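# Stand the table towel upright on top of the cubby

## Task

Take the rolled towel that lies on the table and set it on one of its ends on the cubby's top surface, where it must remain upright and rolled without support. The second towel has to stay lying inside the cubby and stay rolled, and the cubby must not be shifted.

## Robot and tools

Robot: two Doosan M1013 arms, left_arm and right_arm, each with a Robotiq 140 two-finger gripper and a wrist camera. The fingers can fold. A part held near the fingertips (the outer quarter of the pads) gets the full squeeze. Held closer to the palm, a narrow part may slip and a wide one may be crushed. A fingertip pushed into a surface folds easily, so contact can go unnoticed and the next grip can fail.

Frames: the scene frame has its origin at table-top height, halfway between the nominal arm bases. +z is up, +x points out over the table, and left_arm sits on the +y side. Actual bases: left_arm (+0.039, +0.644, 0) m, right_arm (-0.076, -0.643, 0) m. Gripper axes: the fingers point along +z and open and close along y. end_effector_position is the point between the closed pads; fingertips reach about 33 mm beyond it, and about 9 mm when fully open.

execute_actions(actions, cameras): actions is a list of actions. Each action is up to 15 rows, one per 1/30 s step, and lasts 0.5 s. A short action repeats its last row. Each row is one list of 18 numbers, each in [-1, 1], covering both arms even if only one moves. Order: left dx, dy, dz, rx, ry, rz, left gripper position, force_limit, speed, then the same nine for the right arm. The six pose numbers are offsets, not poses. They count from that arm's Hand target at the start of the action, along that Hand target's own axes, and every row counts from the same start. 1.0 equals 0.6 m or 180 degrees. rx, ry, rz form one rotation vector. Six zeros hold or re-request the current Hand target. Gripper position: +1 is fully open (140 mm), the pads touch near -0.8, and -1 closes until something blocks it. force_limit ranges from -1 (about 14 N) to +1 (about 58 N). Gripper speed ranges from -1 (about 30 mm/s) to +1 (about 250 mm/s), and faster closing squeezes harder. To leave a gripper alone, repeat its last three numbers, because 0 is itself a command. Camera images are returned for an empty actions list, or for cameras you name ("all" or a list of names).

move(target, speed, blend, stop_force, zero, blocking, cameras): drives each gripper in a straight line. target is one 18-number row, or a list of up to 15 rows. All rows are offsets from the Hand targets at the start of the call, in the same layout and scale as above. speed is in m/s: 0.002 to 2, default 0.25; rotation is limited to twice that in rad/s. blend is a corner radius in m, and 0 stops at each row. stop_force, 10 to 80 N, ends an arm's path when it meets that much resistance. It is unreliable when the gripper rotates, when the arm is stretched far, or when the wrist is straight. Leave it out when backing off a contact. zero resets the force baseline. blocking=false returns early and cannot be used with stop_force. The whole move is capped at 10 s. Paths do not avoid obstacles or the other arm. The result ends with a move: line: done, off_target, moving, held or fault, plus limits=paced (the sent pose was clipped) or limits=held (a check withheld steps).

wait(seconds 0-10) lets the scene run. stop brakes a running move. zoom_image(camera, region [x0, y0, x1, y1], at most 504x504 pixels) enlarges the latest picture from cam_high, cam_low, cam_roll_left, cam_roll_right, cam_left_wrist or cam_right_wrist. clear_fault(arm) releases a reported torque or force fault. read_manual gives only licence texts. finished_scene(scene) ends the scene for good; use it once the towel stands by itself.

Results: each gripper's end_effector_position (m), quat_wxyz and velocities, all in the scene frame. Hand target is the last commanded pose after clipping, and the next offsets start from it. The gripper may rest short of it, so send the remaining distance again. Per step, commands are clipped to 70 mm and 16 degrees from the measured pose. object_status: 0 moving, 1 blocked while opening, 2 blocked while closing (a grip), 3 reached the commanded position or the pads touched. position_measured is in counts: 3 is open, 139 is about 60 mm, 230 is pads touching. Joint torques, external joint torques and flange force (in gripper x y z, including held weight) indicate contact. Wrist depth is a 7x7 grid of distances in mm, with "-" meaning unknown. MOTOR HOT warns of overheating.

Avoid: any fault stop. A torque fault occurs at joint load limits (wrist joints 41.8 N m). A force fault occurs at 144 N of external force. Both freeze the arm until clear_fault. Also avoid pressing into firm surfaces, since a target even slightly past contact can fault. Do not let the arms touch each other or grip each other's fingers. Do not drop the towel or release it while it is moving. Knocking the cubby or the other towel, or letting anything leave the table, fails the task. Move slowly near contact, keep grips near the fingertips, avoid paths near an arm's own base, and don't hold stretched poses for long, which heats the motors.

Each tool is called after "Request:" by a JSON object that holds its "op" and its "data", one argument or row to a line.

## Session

Request:
{"op": "execute_actions", "data": {
  "actions": []
}}

Scene clock: 0.00 s.
left_arm: end_effector_position=(+0.3527, +0.0458, +0.3516) position_measured=3 object_status=3 end_effector_quat_wxyz=(-0.230, +0.094, +0.968, +0.045) | right_arm: end_effector_position=(+0.5609, -0.6365, +0.3042) position_measured=3 object_status=3 end_effector_quat_wxyz=(-0.106, -0.612, +0.733, -0.277)
Joint positions: left_arm=[-0.963 0.388 1.325 -0.307 1.791 3.9] | right_arm=[0.242 0.126 1.79 -0.64 1.245 3.792]
Joint velocities: within noise
Joint torques (N m): no reading
External joint torques (N m): no reading
Flange force (N): no reading
Wrist depth (mm): cam_left_wrist=[506 519 519 531 534 534 540 / 492 504 508 512 523 528 535 / 488 488 498 506 507 514 522 / 473 139 490 492 498 137 512 / - 109 474 482 489 128 - / - 462 470 464 - 493 96 / - 453 457 - - 464 -] | cam_right_wrist=[- 2013 1821 1618 487 437 409 / 1483 1848 555 501 460 423 393 / 1391 1744 528 485 445 413 383 / - 133 503 473 436 141 371 / - 105 491 454 420 151 97 / - 1548 475 441 407 386 - / - 1577 461 428 398 371 -]
Hand target: left_arm +0.3527, +0.0458, +0.3516; -0.230, +0.094, +0.968, +0.045 | right_arm +0.5609, -0.6365, +0.3042; -0.106, -0.612, +0.733, -0.277
Tool commands: left_gripper/position=+1.0 left_gripper/force_limit=+1.0 left_gripper/speed=+1.0 right_gripper/position=+1.0 right_gripper/force_limit=+1.0 right_gripper/speed=+1.0
camera_calibration:
cam_left_wrist: T_world_to_cam=[[0.234451, 0.971465, 0.035903, -0.129922], [0.962731, -0.226904, -0.147189, -0.270782], [-0.134842, 0.0690736, -0.988457, 0.536917], [0, 0, 0, 1]] pos_world=[0.363549, 0.0276862, 0.495528]
cam_right_wrist: T_world_to_cam=[[-0.952957, 0.0758733, -0.293457, 0.683884], [0.136602, 0.971774, -0.192341, 0.604055], [0.27058, -0.223379, -0.936423, 0.137284], [0, 0, 0, 1]] pos_world=[0.53205, -0.608227, 0.445431]

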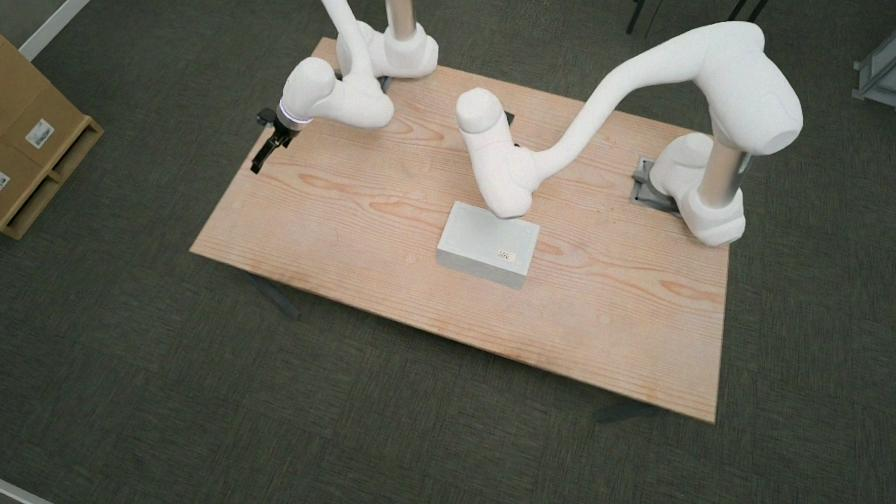

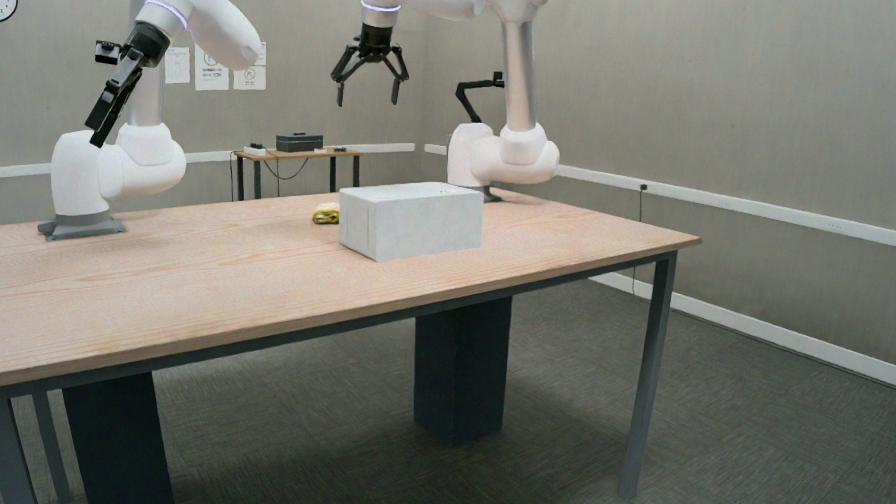

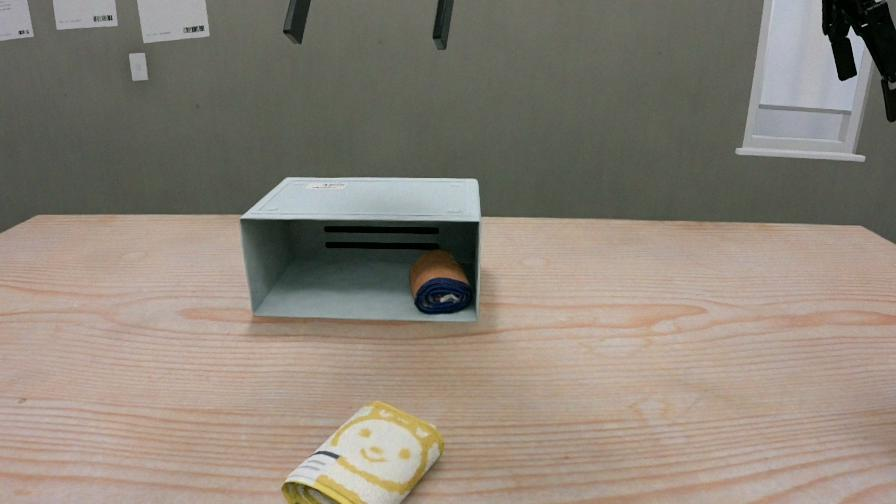

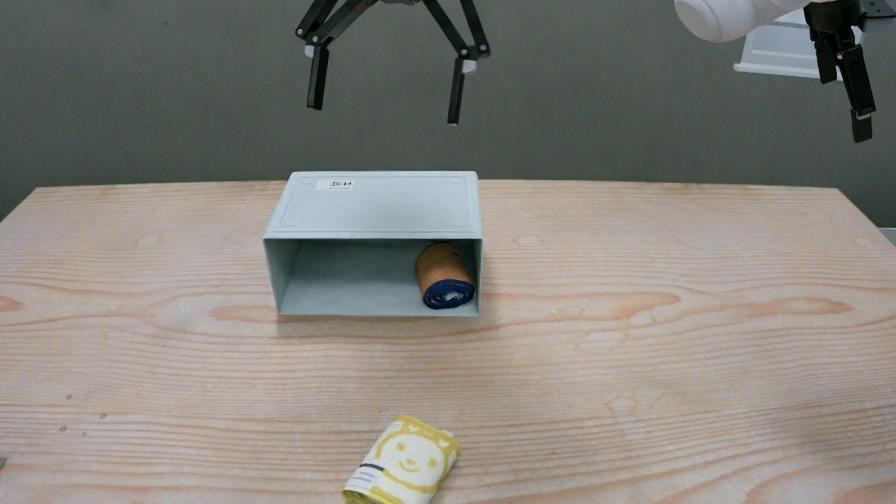

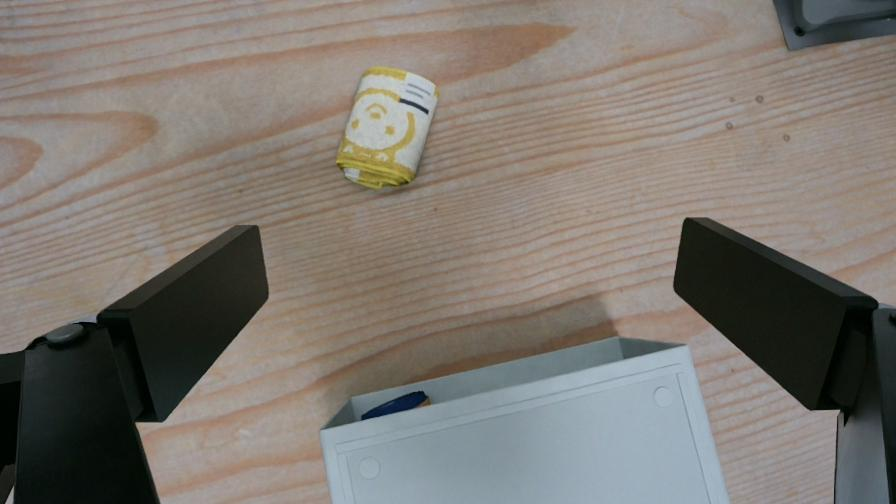

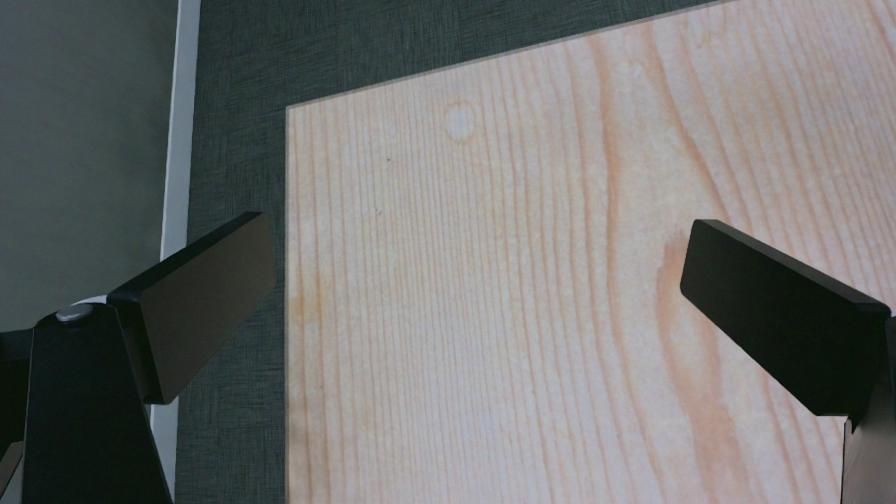

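Request:
{"op": "move", "data": {
  "target": [0.092,-0.122,0.343,0.099,-0.030,-0.902,1,1,1,0,0,0,0,0,0,1,1,1],
  "speed": 0.4,
  "cameras": ["cam_left_wrist","cam_roll_left","cam_high"]
}}

Request:
{"op": "zoom_image", "data": {
  "camera": "cam_roll_left",
  "region": [250, 380, 470, 504]
}}

Scene clock: 30.07 s.
left_arm: end_effector_position=(+0.1995, +0.0101, +0.1901) position_measured=3 object_status=3 end_effector_quat_wxyz=(-0.033, +0.961, -0.244, -0.125) | right_arm: end_effector_position=(+0.5609, -0.6365, +0.3042) position_measured=3 object_status=3 end_effector_quat_wxyz=(-0.106, -0.612, +0.733, -0.277)
Joint positions: left_arm=[-1.253 0.334 1.655 -0.186 1.344 0.844] | right_arm=[0.242 0.126 1.79 -0.64 1.245 3.792]
Joint torques (N m): left_arm=[-0.68 -73.27 -37.5 3.89 0.77 0.55] | right_arm=[2.92 -52.15 -39.02 2.5 0.35 -0.15]
External joint torques (N m): left_arm=[0.76 0.41 -0.87 -0.36 -0.28 -0.55] | right_arm=[-3 1.35 0.93 -0.75 -0.12 0.13]
Flange force (N): left_arm=[1.7 1.4 -0.8] | right_arm=[2.3 -1.3 4.9]
Wrist depth (mm): cam_left_wrist=[276 277 276 277 278 277 278 / 300 301 302 296 303 302 303 / 328 329 329 324 331 333 332 / 363 139 362 375 367 136 362 / - 109 411 409 412 128 - / - 454 467 463 464 471 95 / - 535 533 539 544 2131 -] | cam_right_wrist=[1528 1794 1781 1618 486 438 409 / 1376 1794 551 502 461 425 397 / 1317 1744 527 483 447 411 383 / 1270 133 506 472 433 141 372 / - 105 489 457 422 151 97 / - 1577 477 441 409 384 - / - 1587 459 425 398 371 -]
Hand target: left_arm +0.1995, +0.0099, +0.1902; -0.033, +0.961, -0.244, -0.125 | right_arm +0.5609, -0.6365, +0.3042; -0.106, -0.612, +0.733, -0.277
Off the commanded pose: left_arm 0.000 m, 0 deg | right_arm 0.000 m, 0 deg.
move: done
camera_calibration:
cam_left_wrist: T_world_to_cam=[[-0.503509, -0.863882, 0.0136608, 0.116353], [-0.716409, 0.426289, 0.552301, 0.040249], [-0.482946, 0.268302, -0.833533, 0.397084], [0, 0, 0, 1]] pos_world=[0.27919, -0.0231808, 0.307164]
Images, in order (width x height): cam_high 896x504, cam_roll_left 896x504, cam_left_wrist 896x504.

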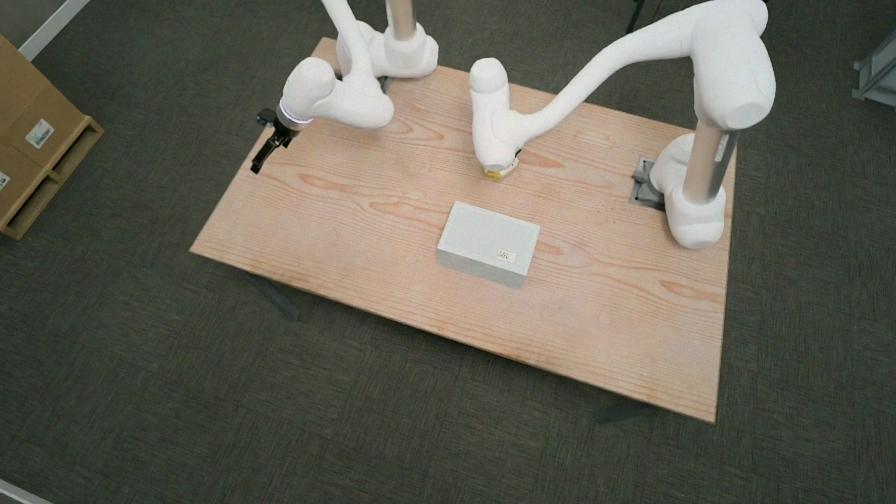

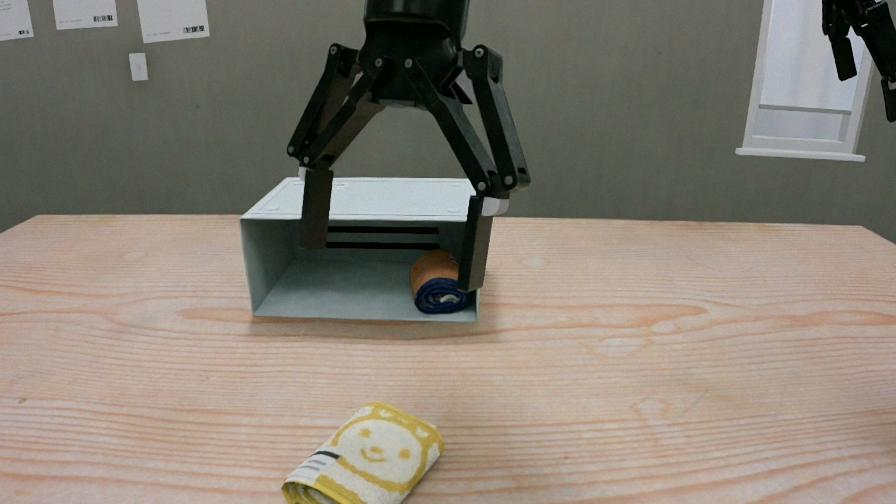

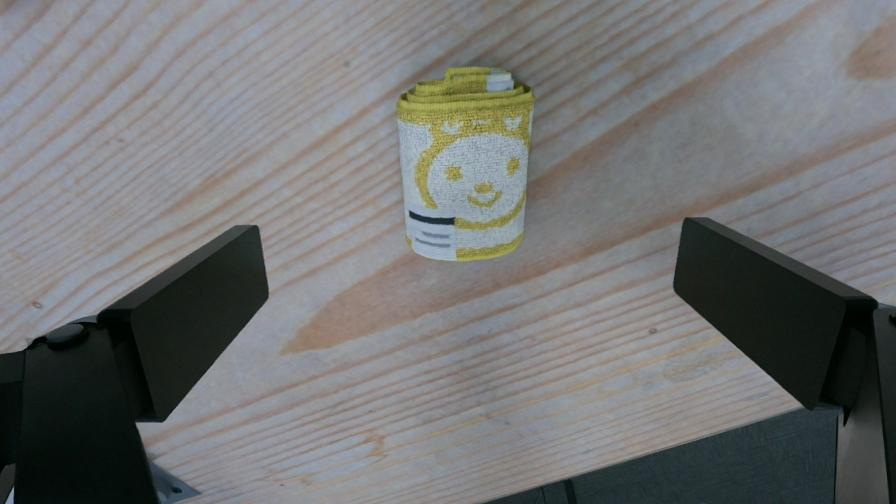

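Scaled by 2.291 from the camera's 896x504 image, which has a finer 1280x720 frame.

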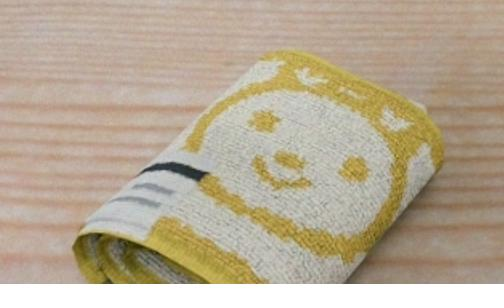

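Request:
{"op": "move", "data": {
  "target": [0.025,0.004,0.242,0,0,0,1,1,1,0,0,0,0,0,0,1,1,1]
}}

Request:
{"op": "move", "data": {
  "target": [0,0,0,0,0,0,-0.44,-1,-1,0,0,0,0,0,0,1,1,1]
}}

Request:
{"op": "move", "data": {
  "target": [0,0,-0.2,0,0,0,-0.44,-1,-1,0,0,0,0,0,0,1,1,1],
  "speed": 0.12,
  "cameras": ["cam_left_wrist","cam_roll_right","cam_low"]
}}

Scene clock: 36.50 s.
left_arm: end_effector_position=(+0.1785, +0.0189, +0.0461) position_measured=3 object_status=3 end_effector_quat_wxyz=(-0.033, +0.961, -0.244, -0.125) | right_arm: end_effector_position=(+0.5609, -0.6365, +0.3042) position_measured=3 object_status=3 end_effector_quat_wxyz=(-0.106, -0.612, +0.733, -0.277)
Joint positions: left_arm=[-1.279 0.434 1.807 -0.21 1.092 0.875] | right_arm=[0.242 0.126 1.79 -0.64 1.245 3.792]
Joint torques (N m): left_arm=[-0.78 -77.84 -31.94 3.35 0.82 0.52] | right_arm=[3.15 -51.67 -38.88 2.58 0.35 -0.15]
External joint torques (N m): left_arm=[0.97 0.85 -0.64 -0.35 -0.32 -0.52] | right_arm=[-3.19 0.79 0.59 -0.82 -0.13 0.14]
Flange force (N): left_arm=[2.2 1.2 0.3] | right_arm=[3.1 -1.4 4.5]
Wrist depth (mm): cam_left_wrist=[146 147 147 148 148 149 148 / 160 159 160 156 158 162 162 / 174 175 176 - 171 177 178 / 194 186 195 145 197 139 193 / - 109 218 - 219 148 - / - 241 249 265 251 258 96 / - 287 285 287 290 291 -] | cam_right_wrist=[1651 1981 1756 1618 486 438 407 / 1548 1934 553 501 459 424 396 / 1263 1834 527 485 445 410 384 / - 133 506 469 431 141 373 / - 105 493 457 423 152 97 / - 1608 475 441 407 383 - / - 1557 461 427 397 370 -]
Hand target: left_arm +0.1785, +0.0190, +0.0460; -0.033, +0.961, -0.244, -0.125 | right_arm +0.5609, -0.6365, +0.3042; -0.106, -0.612, +0.733, -0.277
Off the commanded pose: left_arm 0.000 m, 0 deg | right_arm 0.000 m, 0 deg.
move: done

Scene clock: 40.03 s.
left_arm: end_effector_position=(+0.1784, +0.0190, +0.0460) position_measured=162 object_status=0 end_effector_quat_wxyz=(-0.033, +0.961, -0.244, -0.125) | right_arm: end_effector_position=(+0.5609, -0.6365, +0.3042) position_measured=3 object_status=3 end_effector_quat_wxyz=(-0.106, -0.612, +0.733, -0.277)
Joint positions: left_arm=[-1.279 0.434 1.807 -0.21 1.091 0.875] | right_arm=[0.242 0.126 1.79 -0.64 1.245 3.792]
Joint torques (N m): left_arm=[-1.06 -65.87 -24.7 4.13 -0.09 0.51] | right_arm=[3.09 -51.5 -38.73 2.52 0.35 -0.18]
External joint torques (N m): left_arm=[1.15 -10.82 -7.76 -1.14 0.6 -0.51] | right_arm=[-3.17 0.25 0.34 -0.77 -0.12 0.17]
Flange force (N): left_arm=[-2.1 1.1 -17.1] | right_arm=[3.5 -1.1 4.0]
Wrist depth (mm): cam_left_wrist=[147 147 147 148 148 148 148 / 160 160 160 155 158 161 162 / 175 175 176 - 177 177 178 / 193 194 191 136 144 197 198 / 216 81 - 152 147 87 216 / - - - 184 - 79 - / - - - 287 - - -] | cam_right_wrist=[- 2098 1807 1597 488 440 408 / 1548 1848 549 501 459 425 394 / 1376 1744 526 485 447 413 383 / - 133 503 470 432 141 371 / - 105 493 455 421 151 97 / - 1587 477 443 409 386 - / - 1548 461 428 397 371 -]
Hand target: left_arm +0.1785, +0.0190, +0.0460; -0.033, +0.961, -0.244, -0.125 | right_arm +0.5609, -0.6365, +0.3042; -0.106, -0.612, +0.733, -0.277
Off the commanded pose: left_arm 0.000 m, 0 deg | right_arm 0.000 m, 0 deg.
move: done

Scene clock: 41.37 s.
left_arm: end_effector_position=(+0.2054, +0.0041, +0.1620) position_measured=163 object_status=2 end_effector_quat_wxyz=(-0.033, +0.961, -0.244, -0.125) | right_arm: end_effector_position=(+0.5609, -0.6365, +0.3042) position_measured=3 object_status=3 end_effector_quat_wxyz=(-0.106, -0.612, +0.733, -0.277)
Joint positions: left_arm=[-1.248 0.364 1.667 -0.187 1.303 0.857] | right_arm=[0.242 0.126 1.79 -0.64 1.245 3.792]
Joint torques (N m): left_arm=[-0.64 -75.62 -36.88 3.76 0.83 0.57] | right_arm=[2.94 -51.46 -39.09 2.62 0.43 -0.2]
External joint torques (N m): left_arm=[0.49 0.56 -0.67 -0.31 -0.32 -0.57] | right_arm=[-2.97 0.54 0.91 -0.87 -0.21 0.19]
Flange force (N): left_arm=[1.4 1.5 -0.2] | right_arm=[3.1 -0.2 4.7]
Wrist depth (mm): cam_left_wrist=[250 251 252 252 253 253 253 / 273 274 274 265 271 276 275 / 298 298 300 129 302 302 304 / 329 332 326 132 149 335 336 / 368 81 - 145 126 87 368 / - - - 180 - 79 - / - - - 489 - - -] | cam_right_wrist=[1376 2063 1794 1640 484 437 409 / - 1905 549 502 461 427 394 / - 1719 530 485 445 412 383 / - 133 503 469 436 141 371 / - 106 490 455 420 151 97 / - 1597 473 441 407 383 - / - 1567 460 428 396 372 -]
Hand target: left_arm +0.2054, +0.0040, +0.1620; -0.033, +0.961, -0.244, -0.125 | right_arm +0.5609, -0.6365, +0.3042; -0.106, -0.612, +0.733, -0.277
Off the commanded pose: left_arm 0.000 m, 0 deg | right_arm 0.000 m, 0 deg.
move: done
camera_calibration:
cam_left_wrist: T_world_to_cam=[[-0.50354, -0.863861, 0.0138303, 0.114485], [-0.716476, 0.426468, 0.552075, 0.0625853], [-0.482815, 0.268083, -0.833679, 0.378202], [0, 0, 0, 1]] pos_world=[0.28509, -0.0291807, 0.279164]
Images, in order (width x height): cam_low 896x504, cam_roll_right 896x504, cam_left_wrist 896x504.

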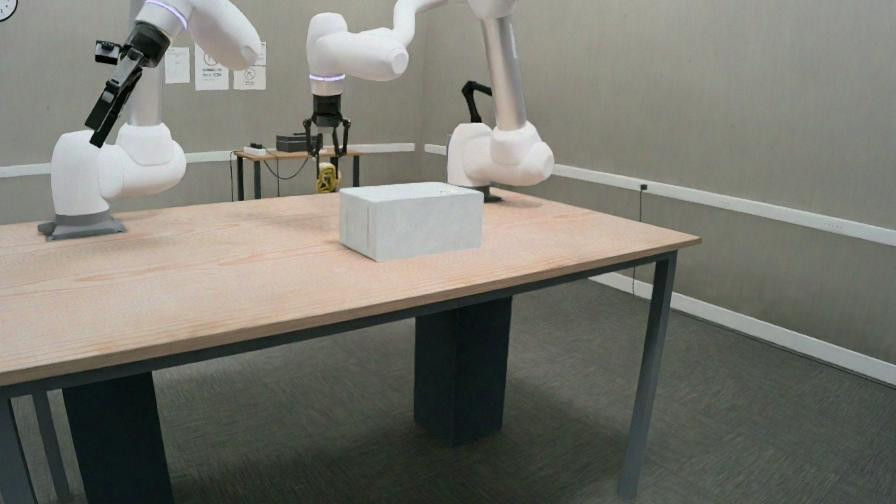

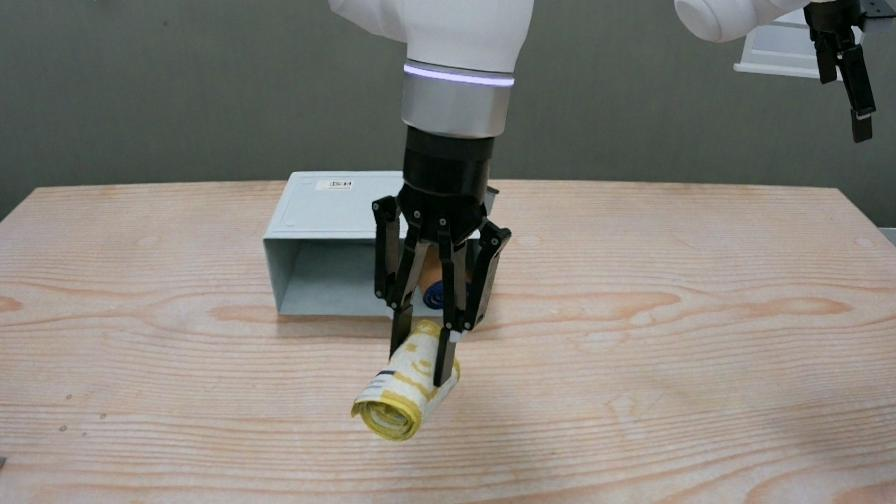

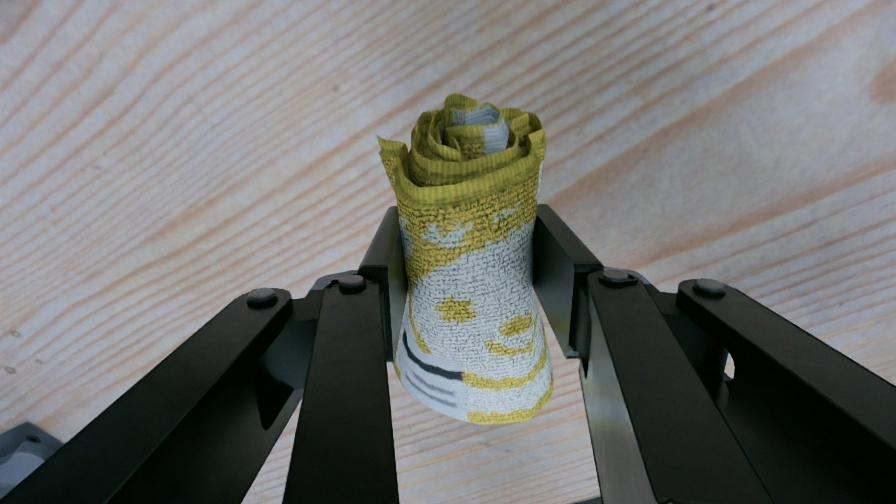

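Request:
{"op": "move", "data": {
  "target": [
    [0,0,-0.13,0,0,0,-0.44,-1,-1,0,0,0,0,0,0,1,1,1],
    [0.2975,-0.346,-0.197,0,0.5,0,-0.44,-1,-1,0,0,0,0,0,0,1,1,1]
  ],
  "blend": [0.05,0],
  "speed": 0.25,
  "cameras": ["cam_high","cam_roll_left","cam_low","cam_left_wrist"]
}}

Request:
{"op": "zoom_image", "data": {
  "camera": "cam_low",
  "region": [310, 80, 510, 280]
}}

Request:
{"op": "zoom_image", "data": {
  "camera": "cam_high",
  "region": [420, 130, 560, 300]
}}

Scene clock: 50.83 s.
left_arm: end_effector_position=(+0.4828, +0.0894, +0.2308) position_measured=163 object_status=2 end_effector_quat_wxyz=(+0.149, +0.768, -0.196, +0.591) | right_arm: end_effector_position=(+0.5609, -0.6365, +0.3042) position_measured=3 object_status=3 end_effector_quat_wxyz=(-0.106, -0.612, +0.733, -0.277)
Joint positions: left_arm=[-1.238 0.157 2.345 2.11 0.902 -1.011] | right_arm=[0.242 0.126 1.79 -0.64 1.245 3.792]
Joint torques (N m): left_arm=[-0.57 -48.34 -30.09 0.15 2.7 0.55] | right_arm=[2.75 -52.18 -38.91 2.54 0.39 -0.23]
External joint torques (N m): left_arm=[0.41 1.42 -0.31 -0.34 -0.39 -0.55] | right_arm=[-2.67 1.07 0.65 -0.76 -0.16 0.22]
Flange force (N): left_arm=[-2.0 0.7 3.2] | right_arm=[2.0 -1.2 4.3]
Wrist depth (mm): cam_left_wrist=[- - - - 1794 - - / - - - - - 2330 - / - - - - 651 706 698 / - - - 133 146 546 541 / - 80 - 142 148 87 449 / - - - 206 - 79 - / - - - 184 - - -] | cam_right_wrist=[1510 1684 1807 1608 485 441 408 / - 1756 553 501 459 425 395 / - 1794 529 485 447 413 383 / - 132 502 468 433 141 372 / - 105 491 454 423 152 97 / - 1597 476 441 410 385 - / - 1567 461 427 397 370 -]
Hand target: left_arm +0.4828, +0.0894, +0.2307; +0.149, +0.768, -0.196, +0.591 | right_arm +0.5609, -0.6365, +0.3042; -0.106, -0.612, +0.733, -0.277
Off the commanded pose: left_arm 0.000 m, 0 deg | right_arm 0.000 m, 0 deg.
move: done; blend cut to 0.039 m at target 1
camera_calibration:
cam_left_wrist: T_world_to_cam=[[-0.490931, -0.870625, -0.0316055, 0.331959], [-0.468339, 0.294331, -0.833083, 0.398668], [0.734606, -0.394184, -0.552244, -0.0468983], [0, 0, 0, 1]] pos_world=[0.384132, 0.153185, 0.316716]
Images, in order (width x height): cam_high 896x504, cam_low 896x504, cam_roll_left 896x504, cam_left_wrist 896x504.

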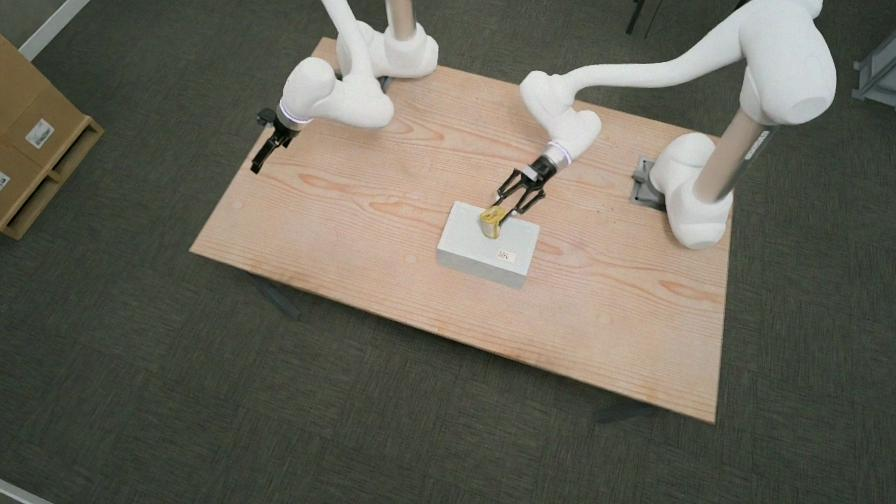

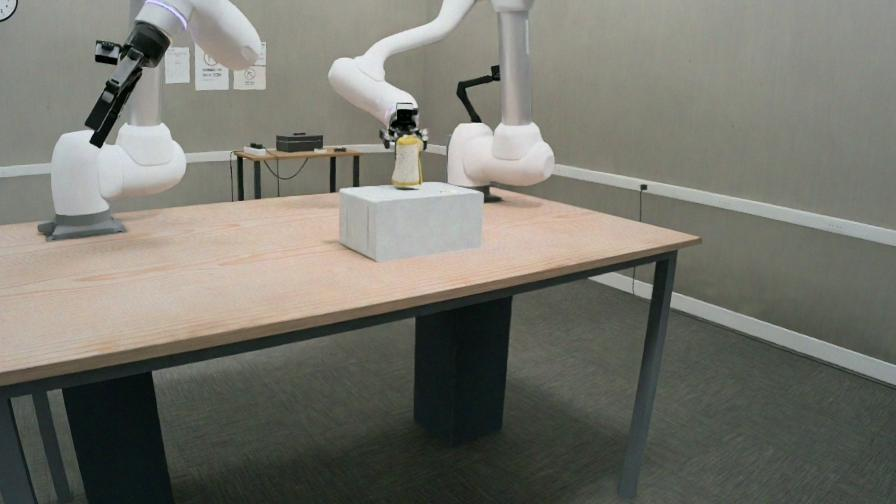

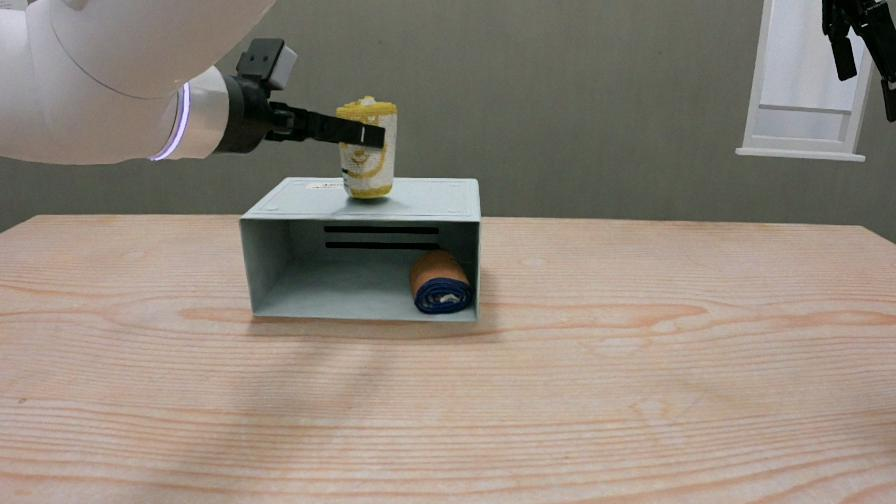

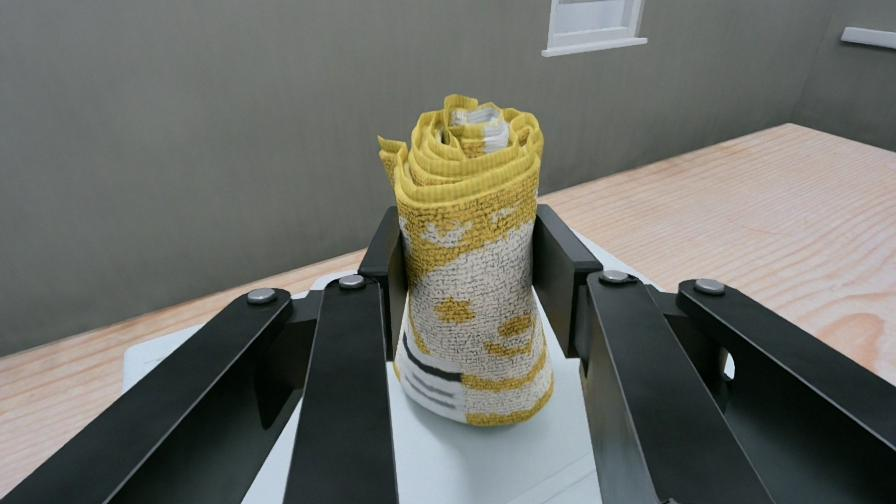

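Scaled by 2.520 from the camera's 896x504 image, which has a finer 1280x720 frame.

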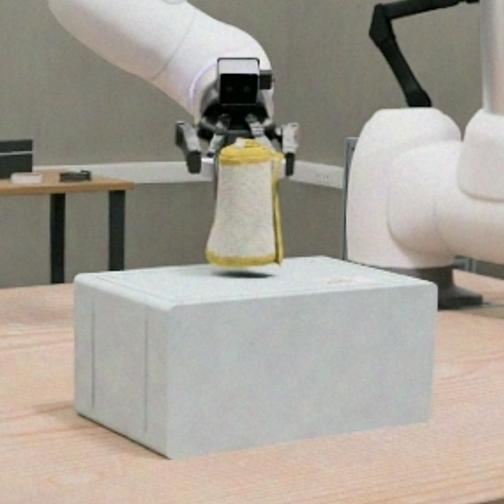

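Scaled by 2.965 from the camera's 896x504 image, which has a finer 1280x720 frame.

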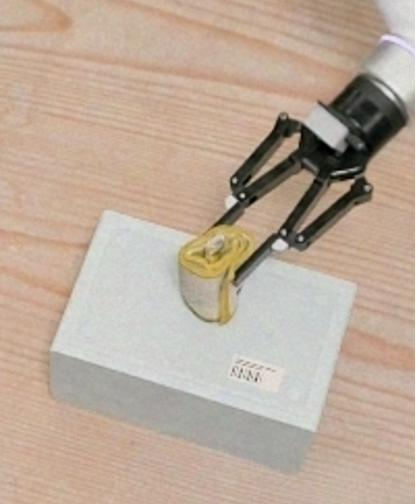

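Request:
{"op": "move", "data": {
  "target": [-0.0725,0,0.0194,0,0,0,-0.44,-1,-1,0,0,0,0,0,0,1,1,1],
  "speed": 0.015,
  "stop_force": 10,
  "cameras": ["cam_roll_left","cam_low"]
}}

Request:
{"op": "zoom_image", "data": {
  "camera": "cam_low",
  "region": [310, 80, 510, 280]
}}

Request:
{"op": "zoom_image", "data": {
  "camera": "cam_roll_left",
  "region": [240, 60, 440, 240]
}}

Scene clock: 58.80 s.
left_arm: end_effector_position=(+0.4829, +0.0895, +0.1857) position_measured=163 object_status=2 end_effector_quat_wxyz=(+0.149, +0.768, -0.196, +0.591) | right_arm: end_effector_position=(+0.5609, -0.6365, +0.3042) position_measured=3 object_status=3 end_effector_quat_wxyz=(-0.106, -0.612, +0.733, -0.277)
Joint positions: left_arm=[-1.238 0.243 2.371 2.18 0.963 -1.128] | right_arm=[0.242 0.126 1.79 -0.64 1.245 3.792]
Joint torques (N m): left_arm=[-0.45 -52.31 -25.47 -0.12 2.47 0.55] | right_arm=[3.02 -51.7 -39.05 2.55 0.37 -0.1]
External joint torques (N m): left_arm=[0.55 0.33 -0.97 -0.2 0 -0.56] | right_arm=[-3.13 0.8 0.82 -0.8 -0.14 0.09]
Flange force (N): left_arm=[-0.7 0.3 2.5] | right_arm=[3.1 -0.9 4.7]
Wrist depth (mm): cam_left_wrist=[- 1285 1409 137 - 2044 2597 / - - - - 2011 1979 802 / 1247 1299 - - 608 608 599 / - 1502 233 130 127 493 466 / - 81 - - - 87 377 / - - - 160 - 79 - / - - - 136 - - -] | cam_right_wrist=[- 1950 1769 1608 485 437 406 / - 1919 550 504 459 423 392 / 1346 1848 528 487 445 411 385 / 1257 133 504 468 432 141 372 / - 105 493 453 420 151 97 / - 1608 477 441 410 383 - / - 1557 460 428 400 371 -]
Hand target: left_arm +0.4829, +0.0895, +0.1857; +0.149, +0.768, -0.196, +0.591 | right_arm +0.5609, -0.6365, +0.3042; -0.106, -0.612, +0.733, -0.277
Off the commanded pose: left_arm 0.000 m, 0 deg | right_arm 0.000 m, 0 deg.
move: done
Images, in order (width x height): cam_low 896x504, cam_roll_left 896x504.

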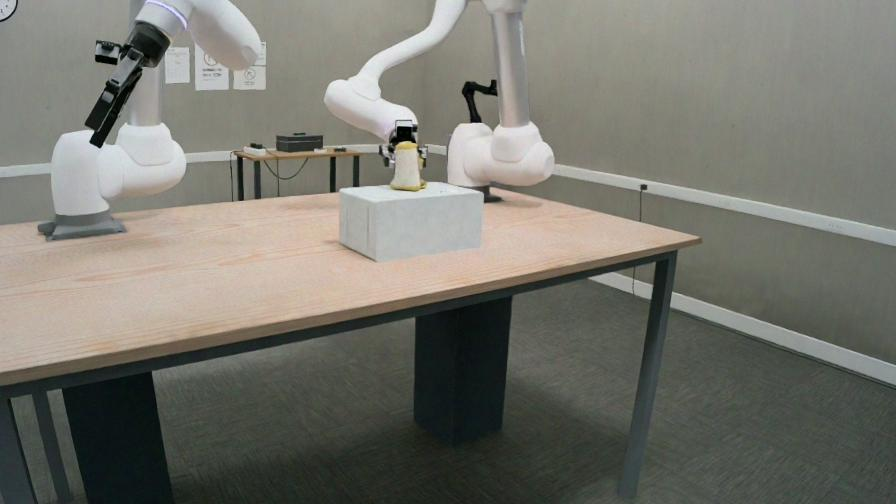

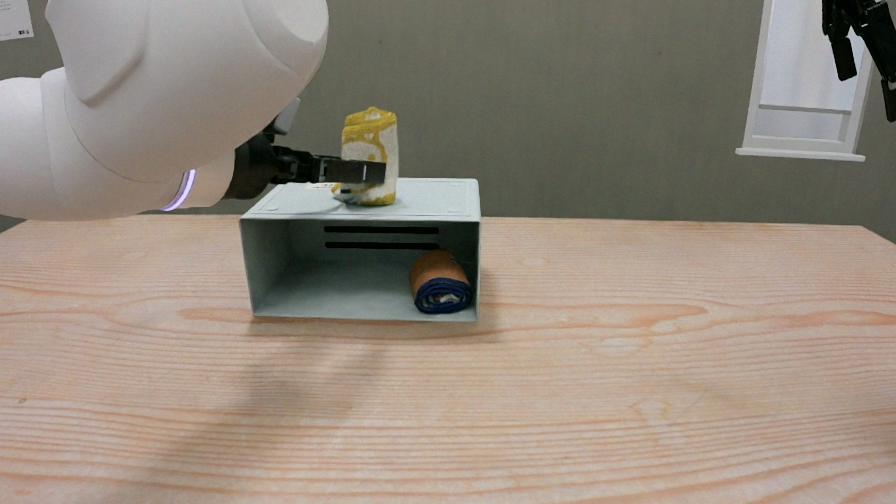

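Scaled by 2.520 from the camera's 896x504 image, which has a finer 1280x720 frame.

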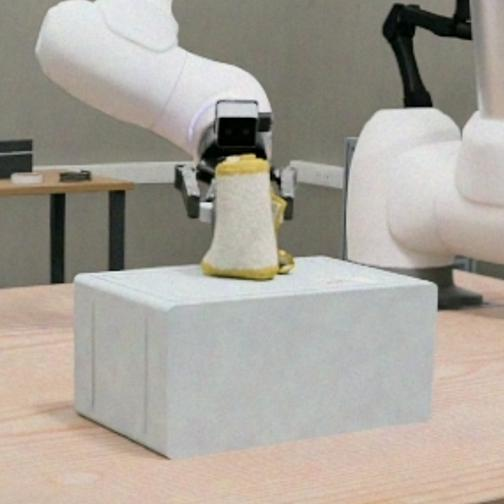

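Scaled by 2.520 from the camera's 896x504 image, which has a finer 1280x720 frame.

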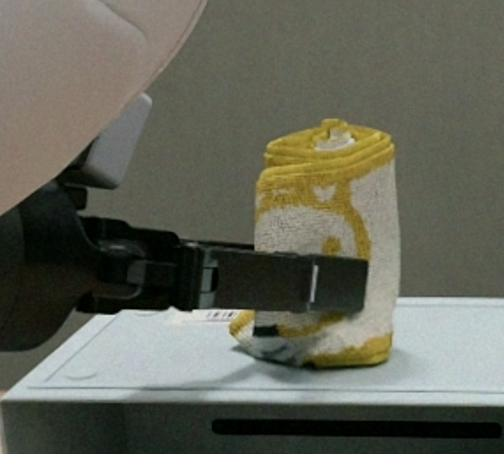

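Request:
{"op": "move", "data": {
  "target": [0.022,0,-0.006,0,0,0,-0.44,-1,-1,0,0,0,0,0,0,1,1,1],
  "speed": 0.05,
  "cameras": ["cam_roll_left","cam_low"]
}}

Request:
{"op": "zoom_image", "data": {
  "camera": "cam_low",
  "region": [310, 80, 510, 280]
}}

Request:
{"op": "zoom_image", "data": {
  "camera": "cam_roll_left",
  "region": [240, 60, 440, 240]
}}

Scene clock: 63.60 s.
left_arm: end_effector_position=(+0.4828, +0.0895, +0.1994) position_measured=163 object_status=2 end_effector_quat_wxyz=(+0.149, +0.768, -0.196, +0.591) | right_arm: end_effector_position=(+0.5609, -0.6365, +0.3042) position_measured=3 object_status=3 end_effector_quat_wxyz=(-0.106, -0.612, +0.733, -0.277)
Joint positions: left_arm=[-1.238 0.216 2.364 2.16 0.944 -1.093] | right_arm=[0.242 0.126 1.79 -0.64 1.245 3.792]
Joint torques (N m): left_arm=[-0.52 -51.4 -27.41 0.08 2.78 0.54] | right_arm=[3.28 -51.83 -38.84 2.52 0.36 -0.18]
External joint torques (N m): left_arm=[0.46 0.74 -0.56 -0.36 -0.34 -0.54] | right_arm=[-3.21 0.69 0.59 -0.75 -0.13 0.17]
Flange force (N): left_arm=[-0.9 0.5 2.4] | right_arm=[3.2 -1.2 4.5]
Wrist depth (mm): cam_left_wrist=[- - 1378 - 1820 1948 - / - - - - 2207 2226 837 / - 1425 - - 648 643 639 / - - - 135 128 494 488 / 381 81 - 119 - 87 397 / - - - 171 - 79 - / - - - 156 - - -] | cam_right_wrist=[1538 1890 1821 1608 477 438 407 / - 1862 551 502 461 425 394 / 1456 1781 528 485 446 413 384 / 1391 133 500 468 432 141 373 / - 105 490 456 422 151 97 / - 1618 479 440 408 383 - / - 1557 459 428 397 371 -]
Hand target: left_arm +0.4828, +0.0895, +0.1994; +0.149, +0.768, -0.196, +0.591 | right_arm +0.5609, -0.6365, +0.3042; -0.106, -0.612, +0.733, -0.277
Off the commanded pose: left_arm 0.000 m, 0 deg | right_arm 0.000 m, 0 deg.
move: done
Images, in order (width x height): cam_low 896x504, cam_roll_left 896x504.

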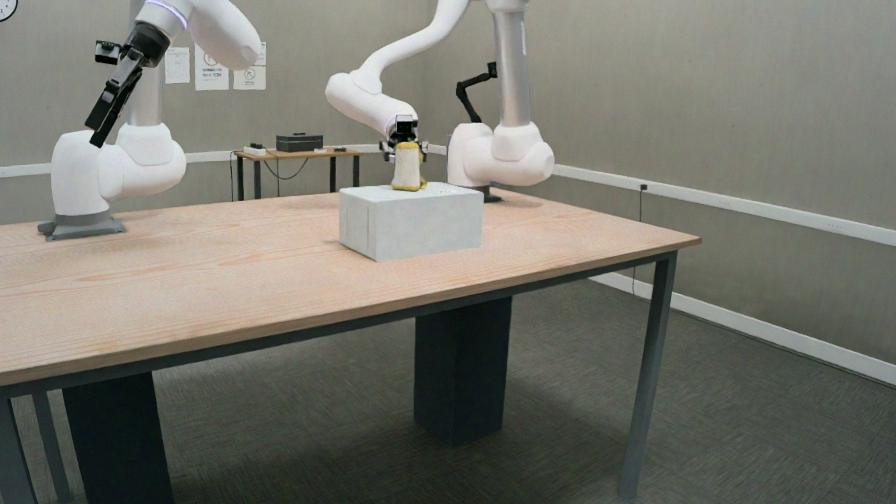

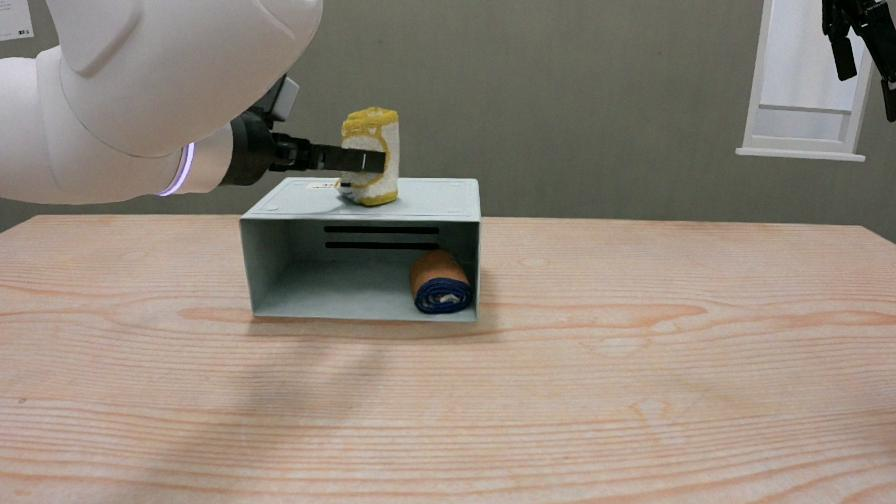

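Scaled by 2.520 from the camera's 896x504 image, which has a finer 1280x720 frame.

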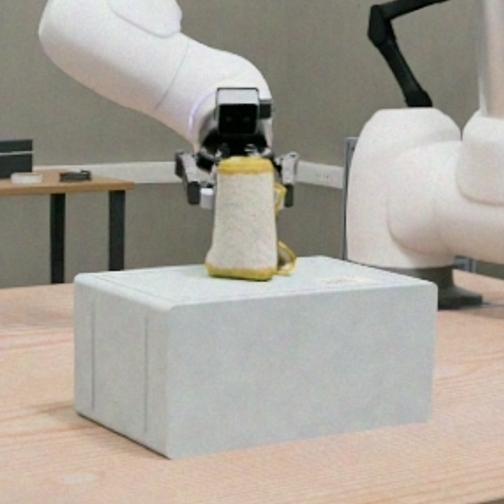

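Scaled by 2.520 from the camera's 896x504 image, which has a finer 1280x720 frame.

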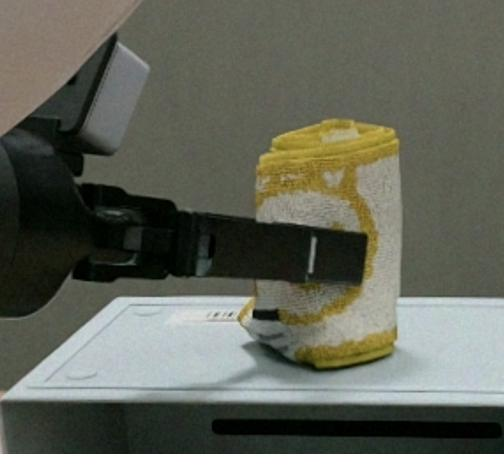

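Request:
{"op": "move", "data": {
  "target": [0.006,0,-0.0017,0,0,0,-0.44,-1,-1,0,0,0,0,0,0,1,1,1],
  "speed": 0.05
}}

Request:
{"op": "move", "data": {
  "target": [0,0,0,0,0,0,-0.1,-1,-1,0,0,0,0,0,0,1,1,1],
  "cameras": ["cam_roll_left","cam_low"]
}}

Request:
{"op": "zoom_image", "data": {
  "camera": "cam_low",
  "region": [310, 80, 510, 280]
}}

Request:
{"op": "zoom_image", "data": {
  "camera": "cam_roll_left",
  "region": [240, 60, 440, 240]
}}

Scene clock: 69.90 s.
left_arm: end_effector_position=(+0.4827, +0.0895, +0.2031) position_measured=163 object_status=2 end_effector_quat_wxyz=(+0.149, +0.768, -0.196, +0.591) | right_arm: end_effector_position=(+0.5609, -0.6365, +0.3042) position_measured=3 object_status=3 end_effector_quat_wxyz=(-0.106, -0.612, +0.733, -0.277)
Joint positions: left_arm=[-1.238 0.209 2.362 2.154 0.939 -1.084] | right_arm=[0.242 0.126 1.79 -0.64 1.245 3.792]
Joint torques (N m): left_arm=[-0.56 -50.98 -27.72 0.06 2.77 0.55] | right_arm=[2.91 -51.67 -38.87 2.56 0.37 -0.16]
External joint torques (N m): left_arm=[0.37 0.85 -0.5 -0.31 -0.35 -0.55] | right_arm=[-2.79 0.39 0.52 -0.79 -0.15 0.15]
Flange force (N): left_arm=[-1.2 0.5 2.5] | right_arm=[3.0 -0.8 3.9]
Wrist depth (mm): cam_left_wrist=[- 1363 - 1619 1833 - 2597 / 1149 1341 1511 139 - - 807 / 1187 - 1568 128 653 636 641 / 1378 - 254 - 127 501 491 / 403 81 - - 126 87 416 / - - - 174 - 79 - / - - - 157 - - -] | cam_right_wrist=[- 2191 1821 1597 486 436 408 / 1346 1934 551 501 459 425 394 / - 1708 528 485 448 413 384 / - 133 502 470 433 141 371 / - 105 492 453 422 151 97 / - 1629 476 442 406 385 - / - 1483 463 427 399 371 -]
Hand target: left_arm +0.4827, +0.0895, +0.2031; +0.149, +0.768, -0.196, +0.591 | right_arm +0.5609, -0.6365, +0.3042; -0.106, -0.612, +0.733, -0.277
Off the commanded pose: left_arm 0.000 m, 0 deg | right_arm 0.000 m, 0 deg.
move: done

Scene clock: 70.60 s.
left_arm: end_effector_position=(+0.4827, +0.0895, +0.2031) position_measured=141 object_status=0 end_effector_quat_wxyz=(+0.149, +0.768, -0.196, +0.591) | right_arm: end_effector_position=(+0.5609, -0.6365, +0.3042) position_measured=3 object_status=3 end_effector_quat_wxyz=(-0.106, -0.612, +0.733, -0.277)
Joint positions: left_arm=[-1.238 0.209 2.362 2.154 0.939 -1.084] | right_arm=[0.242 0.126 1.79 -0.64 1.245 3.792]
Joint torques (N m): left_arm=[-0.65 -51.15 -27.72 0.02 2.73 0.51] | right_arm=[3.15 -51.55 -38.85 2.59 0.4 -0.13]
External joint torques (N m): left_arm=[0.73 1.11 -0.57 -0.32 -0.31 -0.51] | right_arm=[-3.12 0.76 0.71 -0.83 -0.18 0.11]
Flange force (N): left_arm=[-1.4 0.3 3.4] | right_arm=[3.1 -1.1 4.7]
Wrist depth (mm): cam_left_wrist=[- - - 1539 1651 2246 3512 / - - - - - 2150 887 / - - - 127 617 651 638 / - 1732 131 138 131 495 492 / - 86 97 176 116 87 399 / - - - 170 - - - / - - - 155 154 - 66] | cam_right_wrist=[1399 1981 1807 1651 476 439 407 / - 1848 553 500 461 426 394 / - 1756 526 486 448 412 384 / - 133 502 472 432 141 373 / - 105 494 454 420 151 97 / - 1577 478 441 409 385 - / - 1587 459 426 397 369 -]
Hand target: left_arm +0.4827, +0.0895, +0.2031; +0.149, +0.768, -0.196, +0.591 | right_arm +0.5609, -0.6365, +0.3042; -0.106, -0.612, +0.733, -0.277
Off the commanded pose: left_arm 0.000 m, 0 deg | right_arm 0.000 m, 0 deg.
move: done
Images, in order (width x height): cam_low 896x504, cam_roll_left 896x504.

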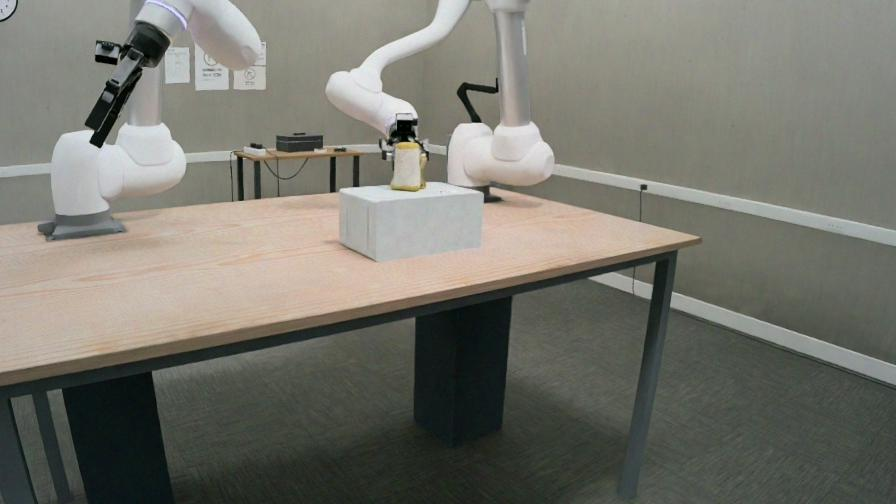

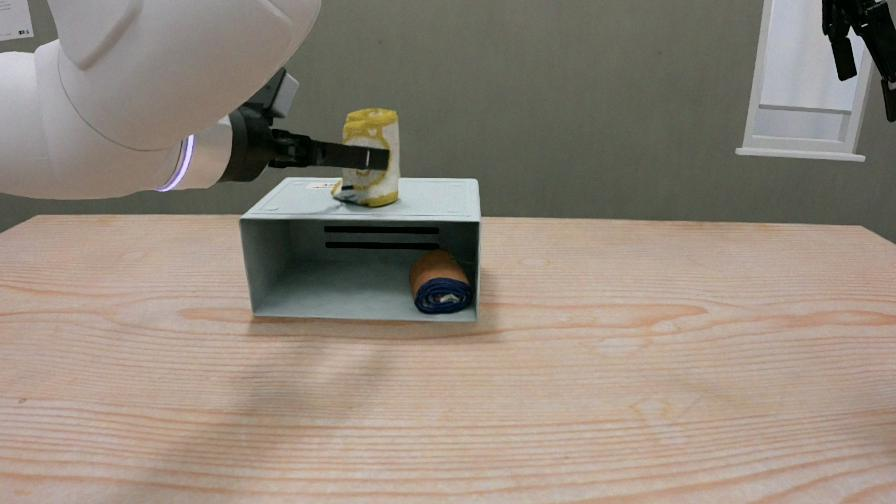

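Scaled by 2.520 from the camera's 896x504 image, which has a finer 1280x720 frame.

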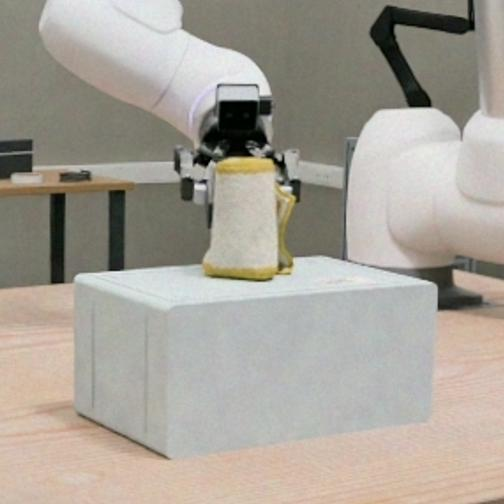

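Scaled by 2.520 from the camera's 896x504 image, which has a finer 1280x720 frame.

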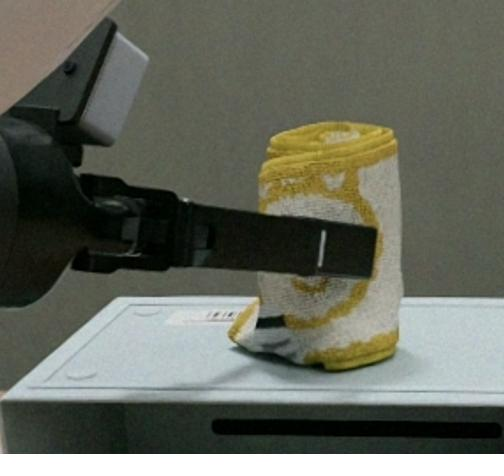

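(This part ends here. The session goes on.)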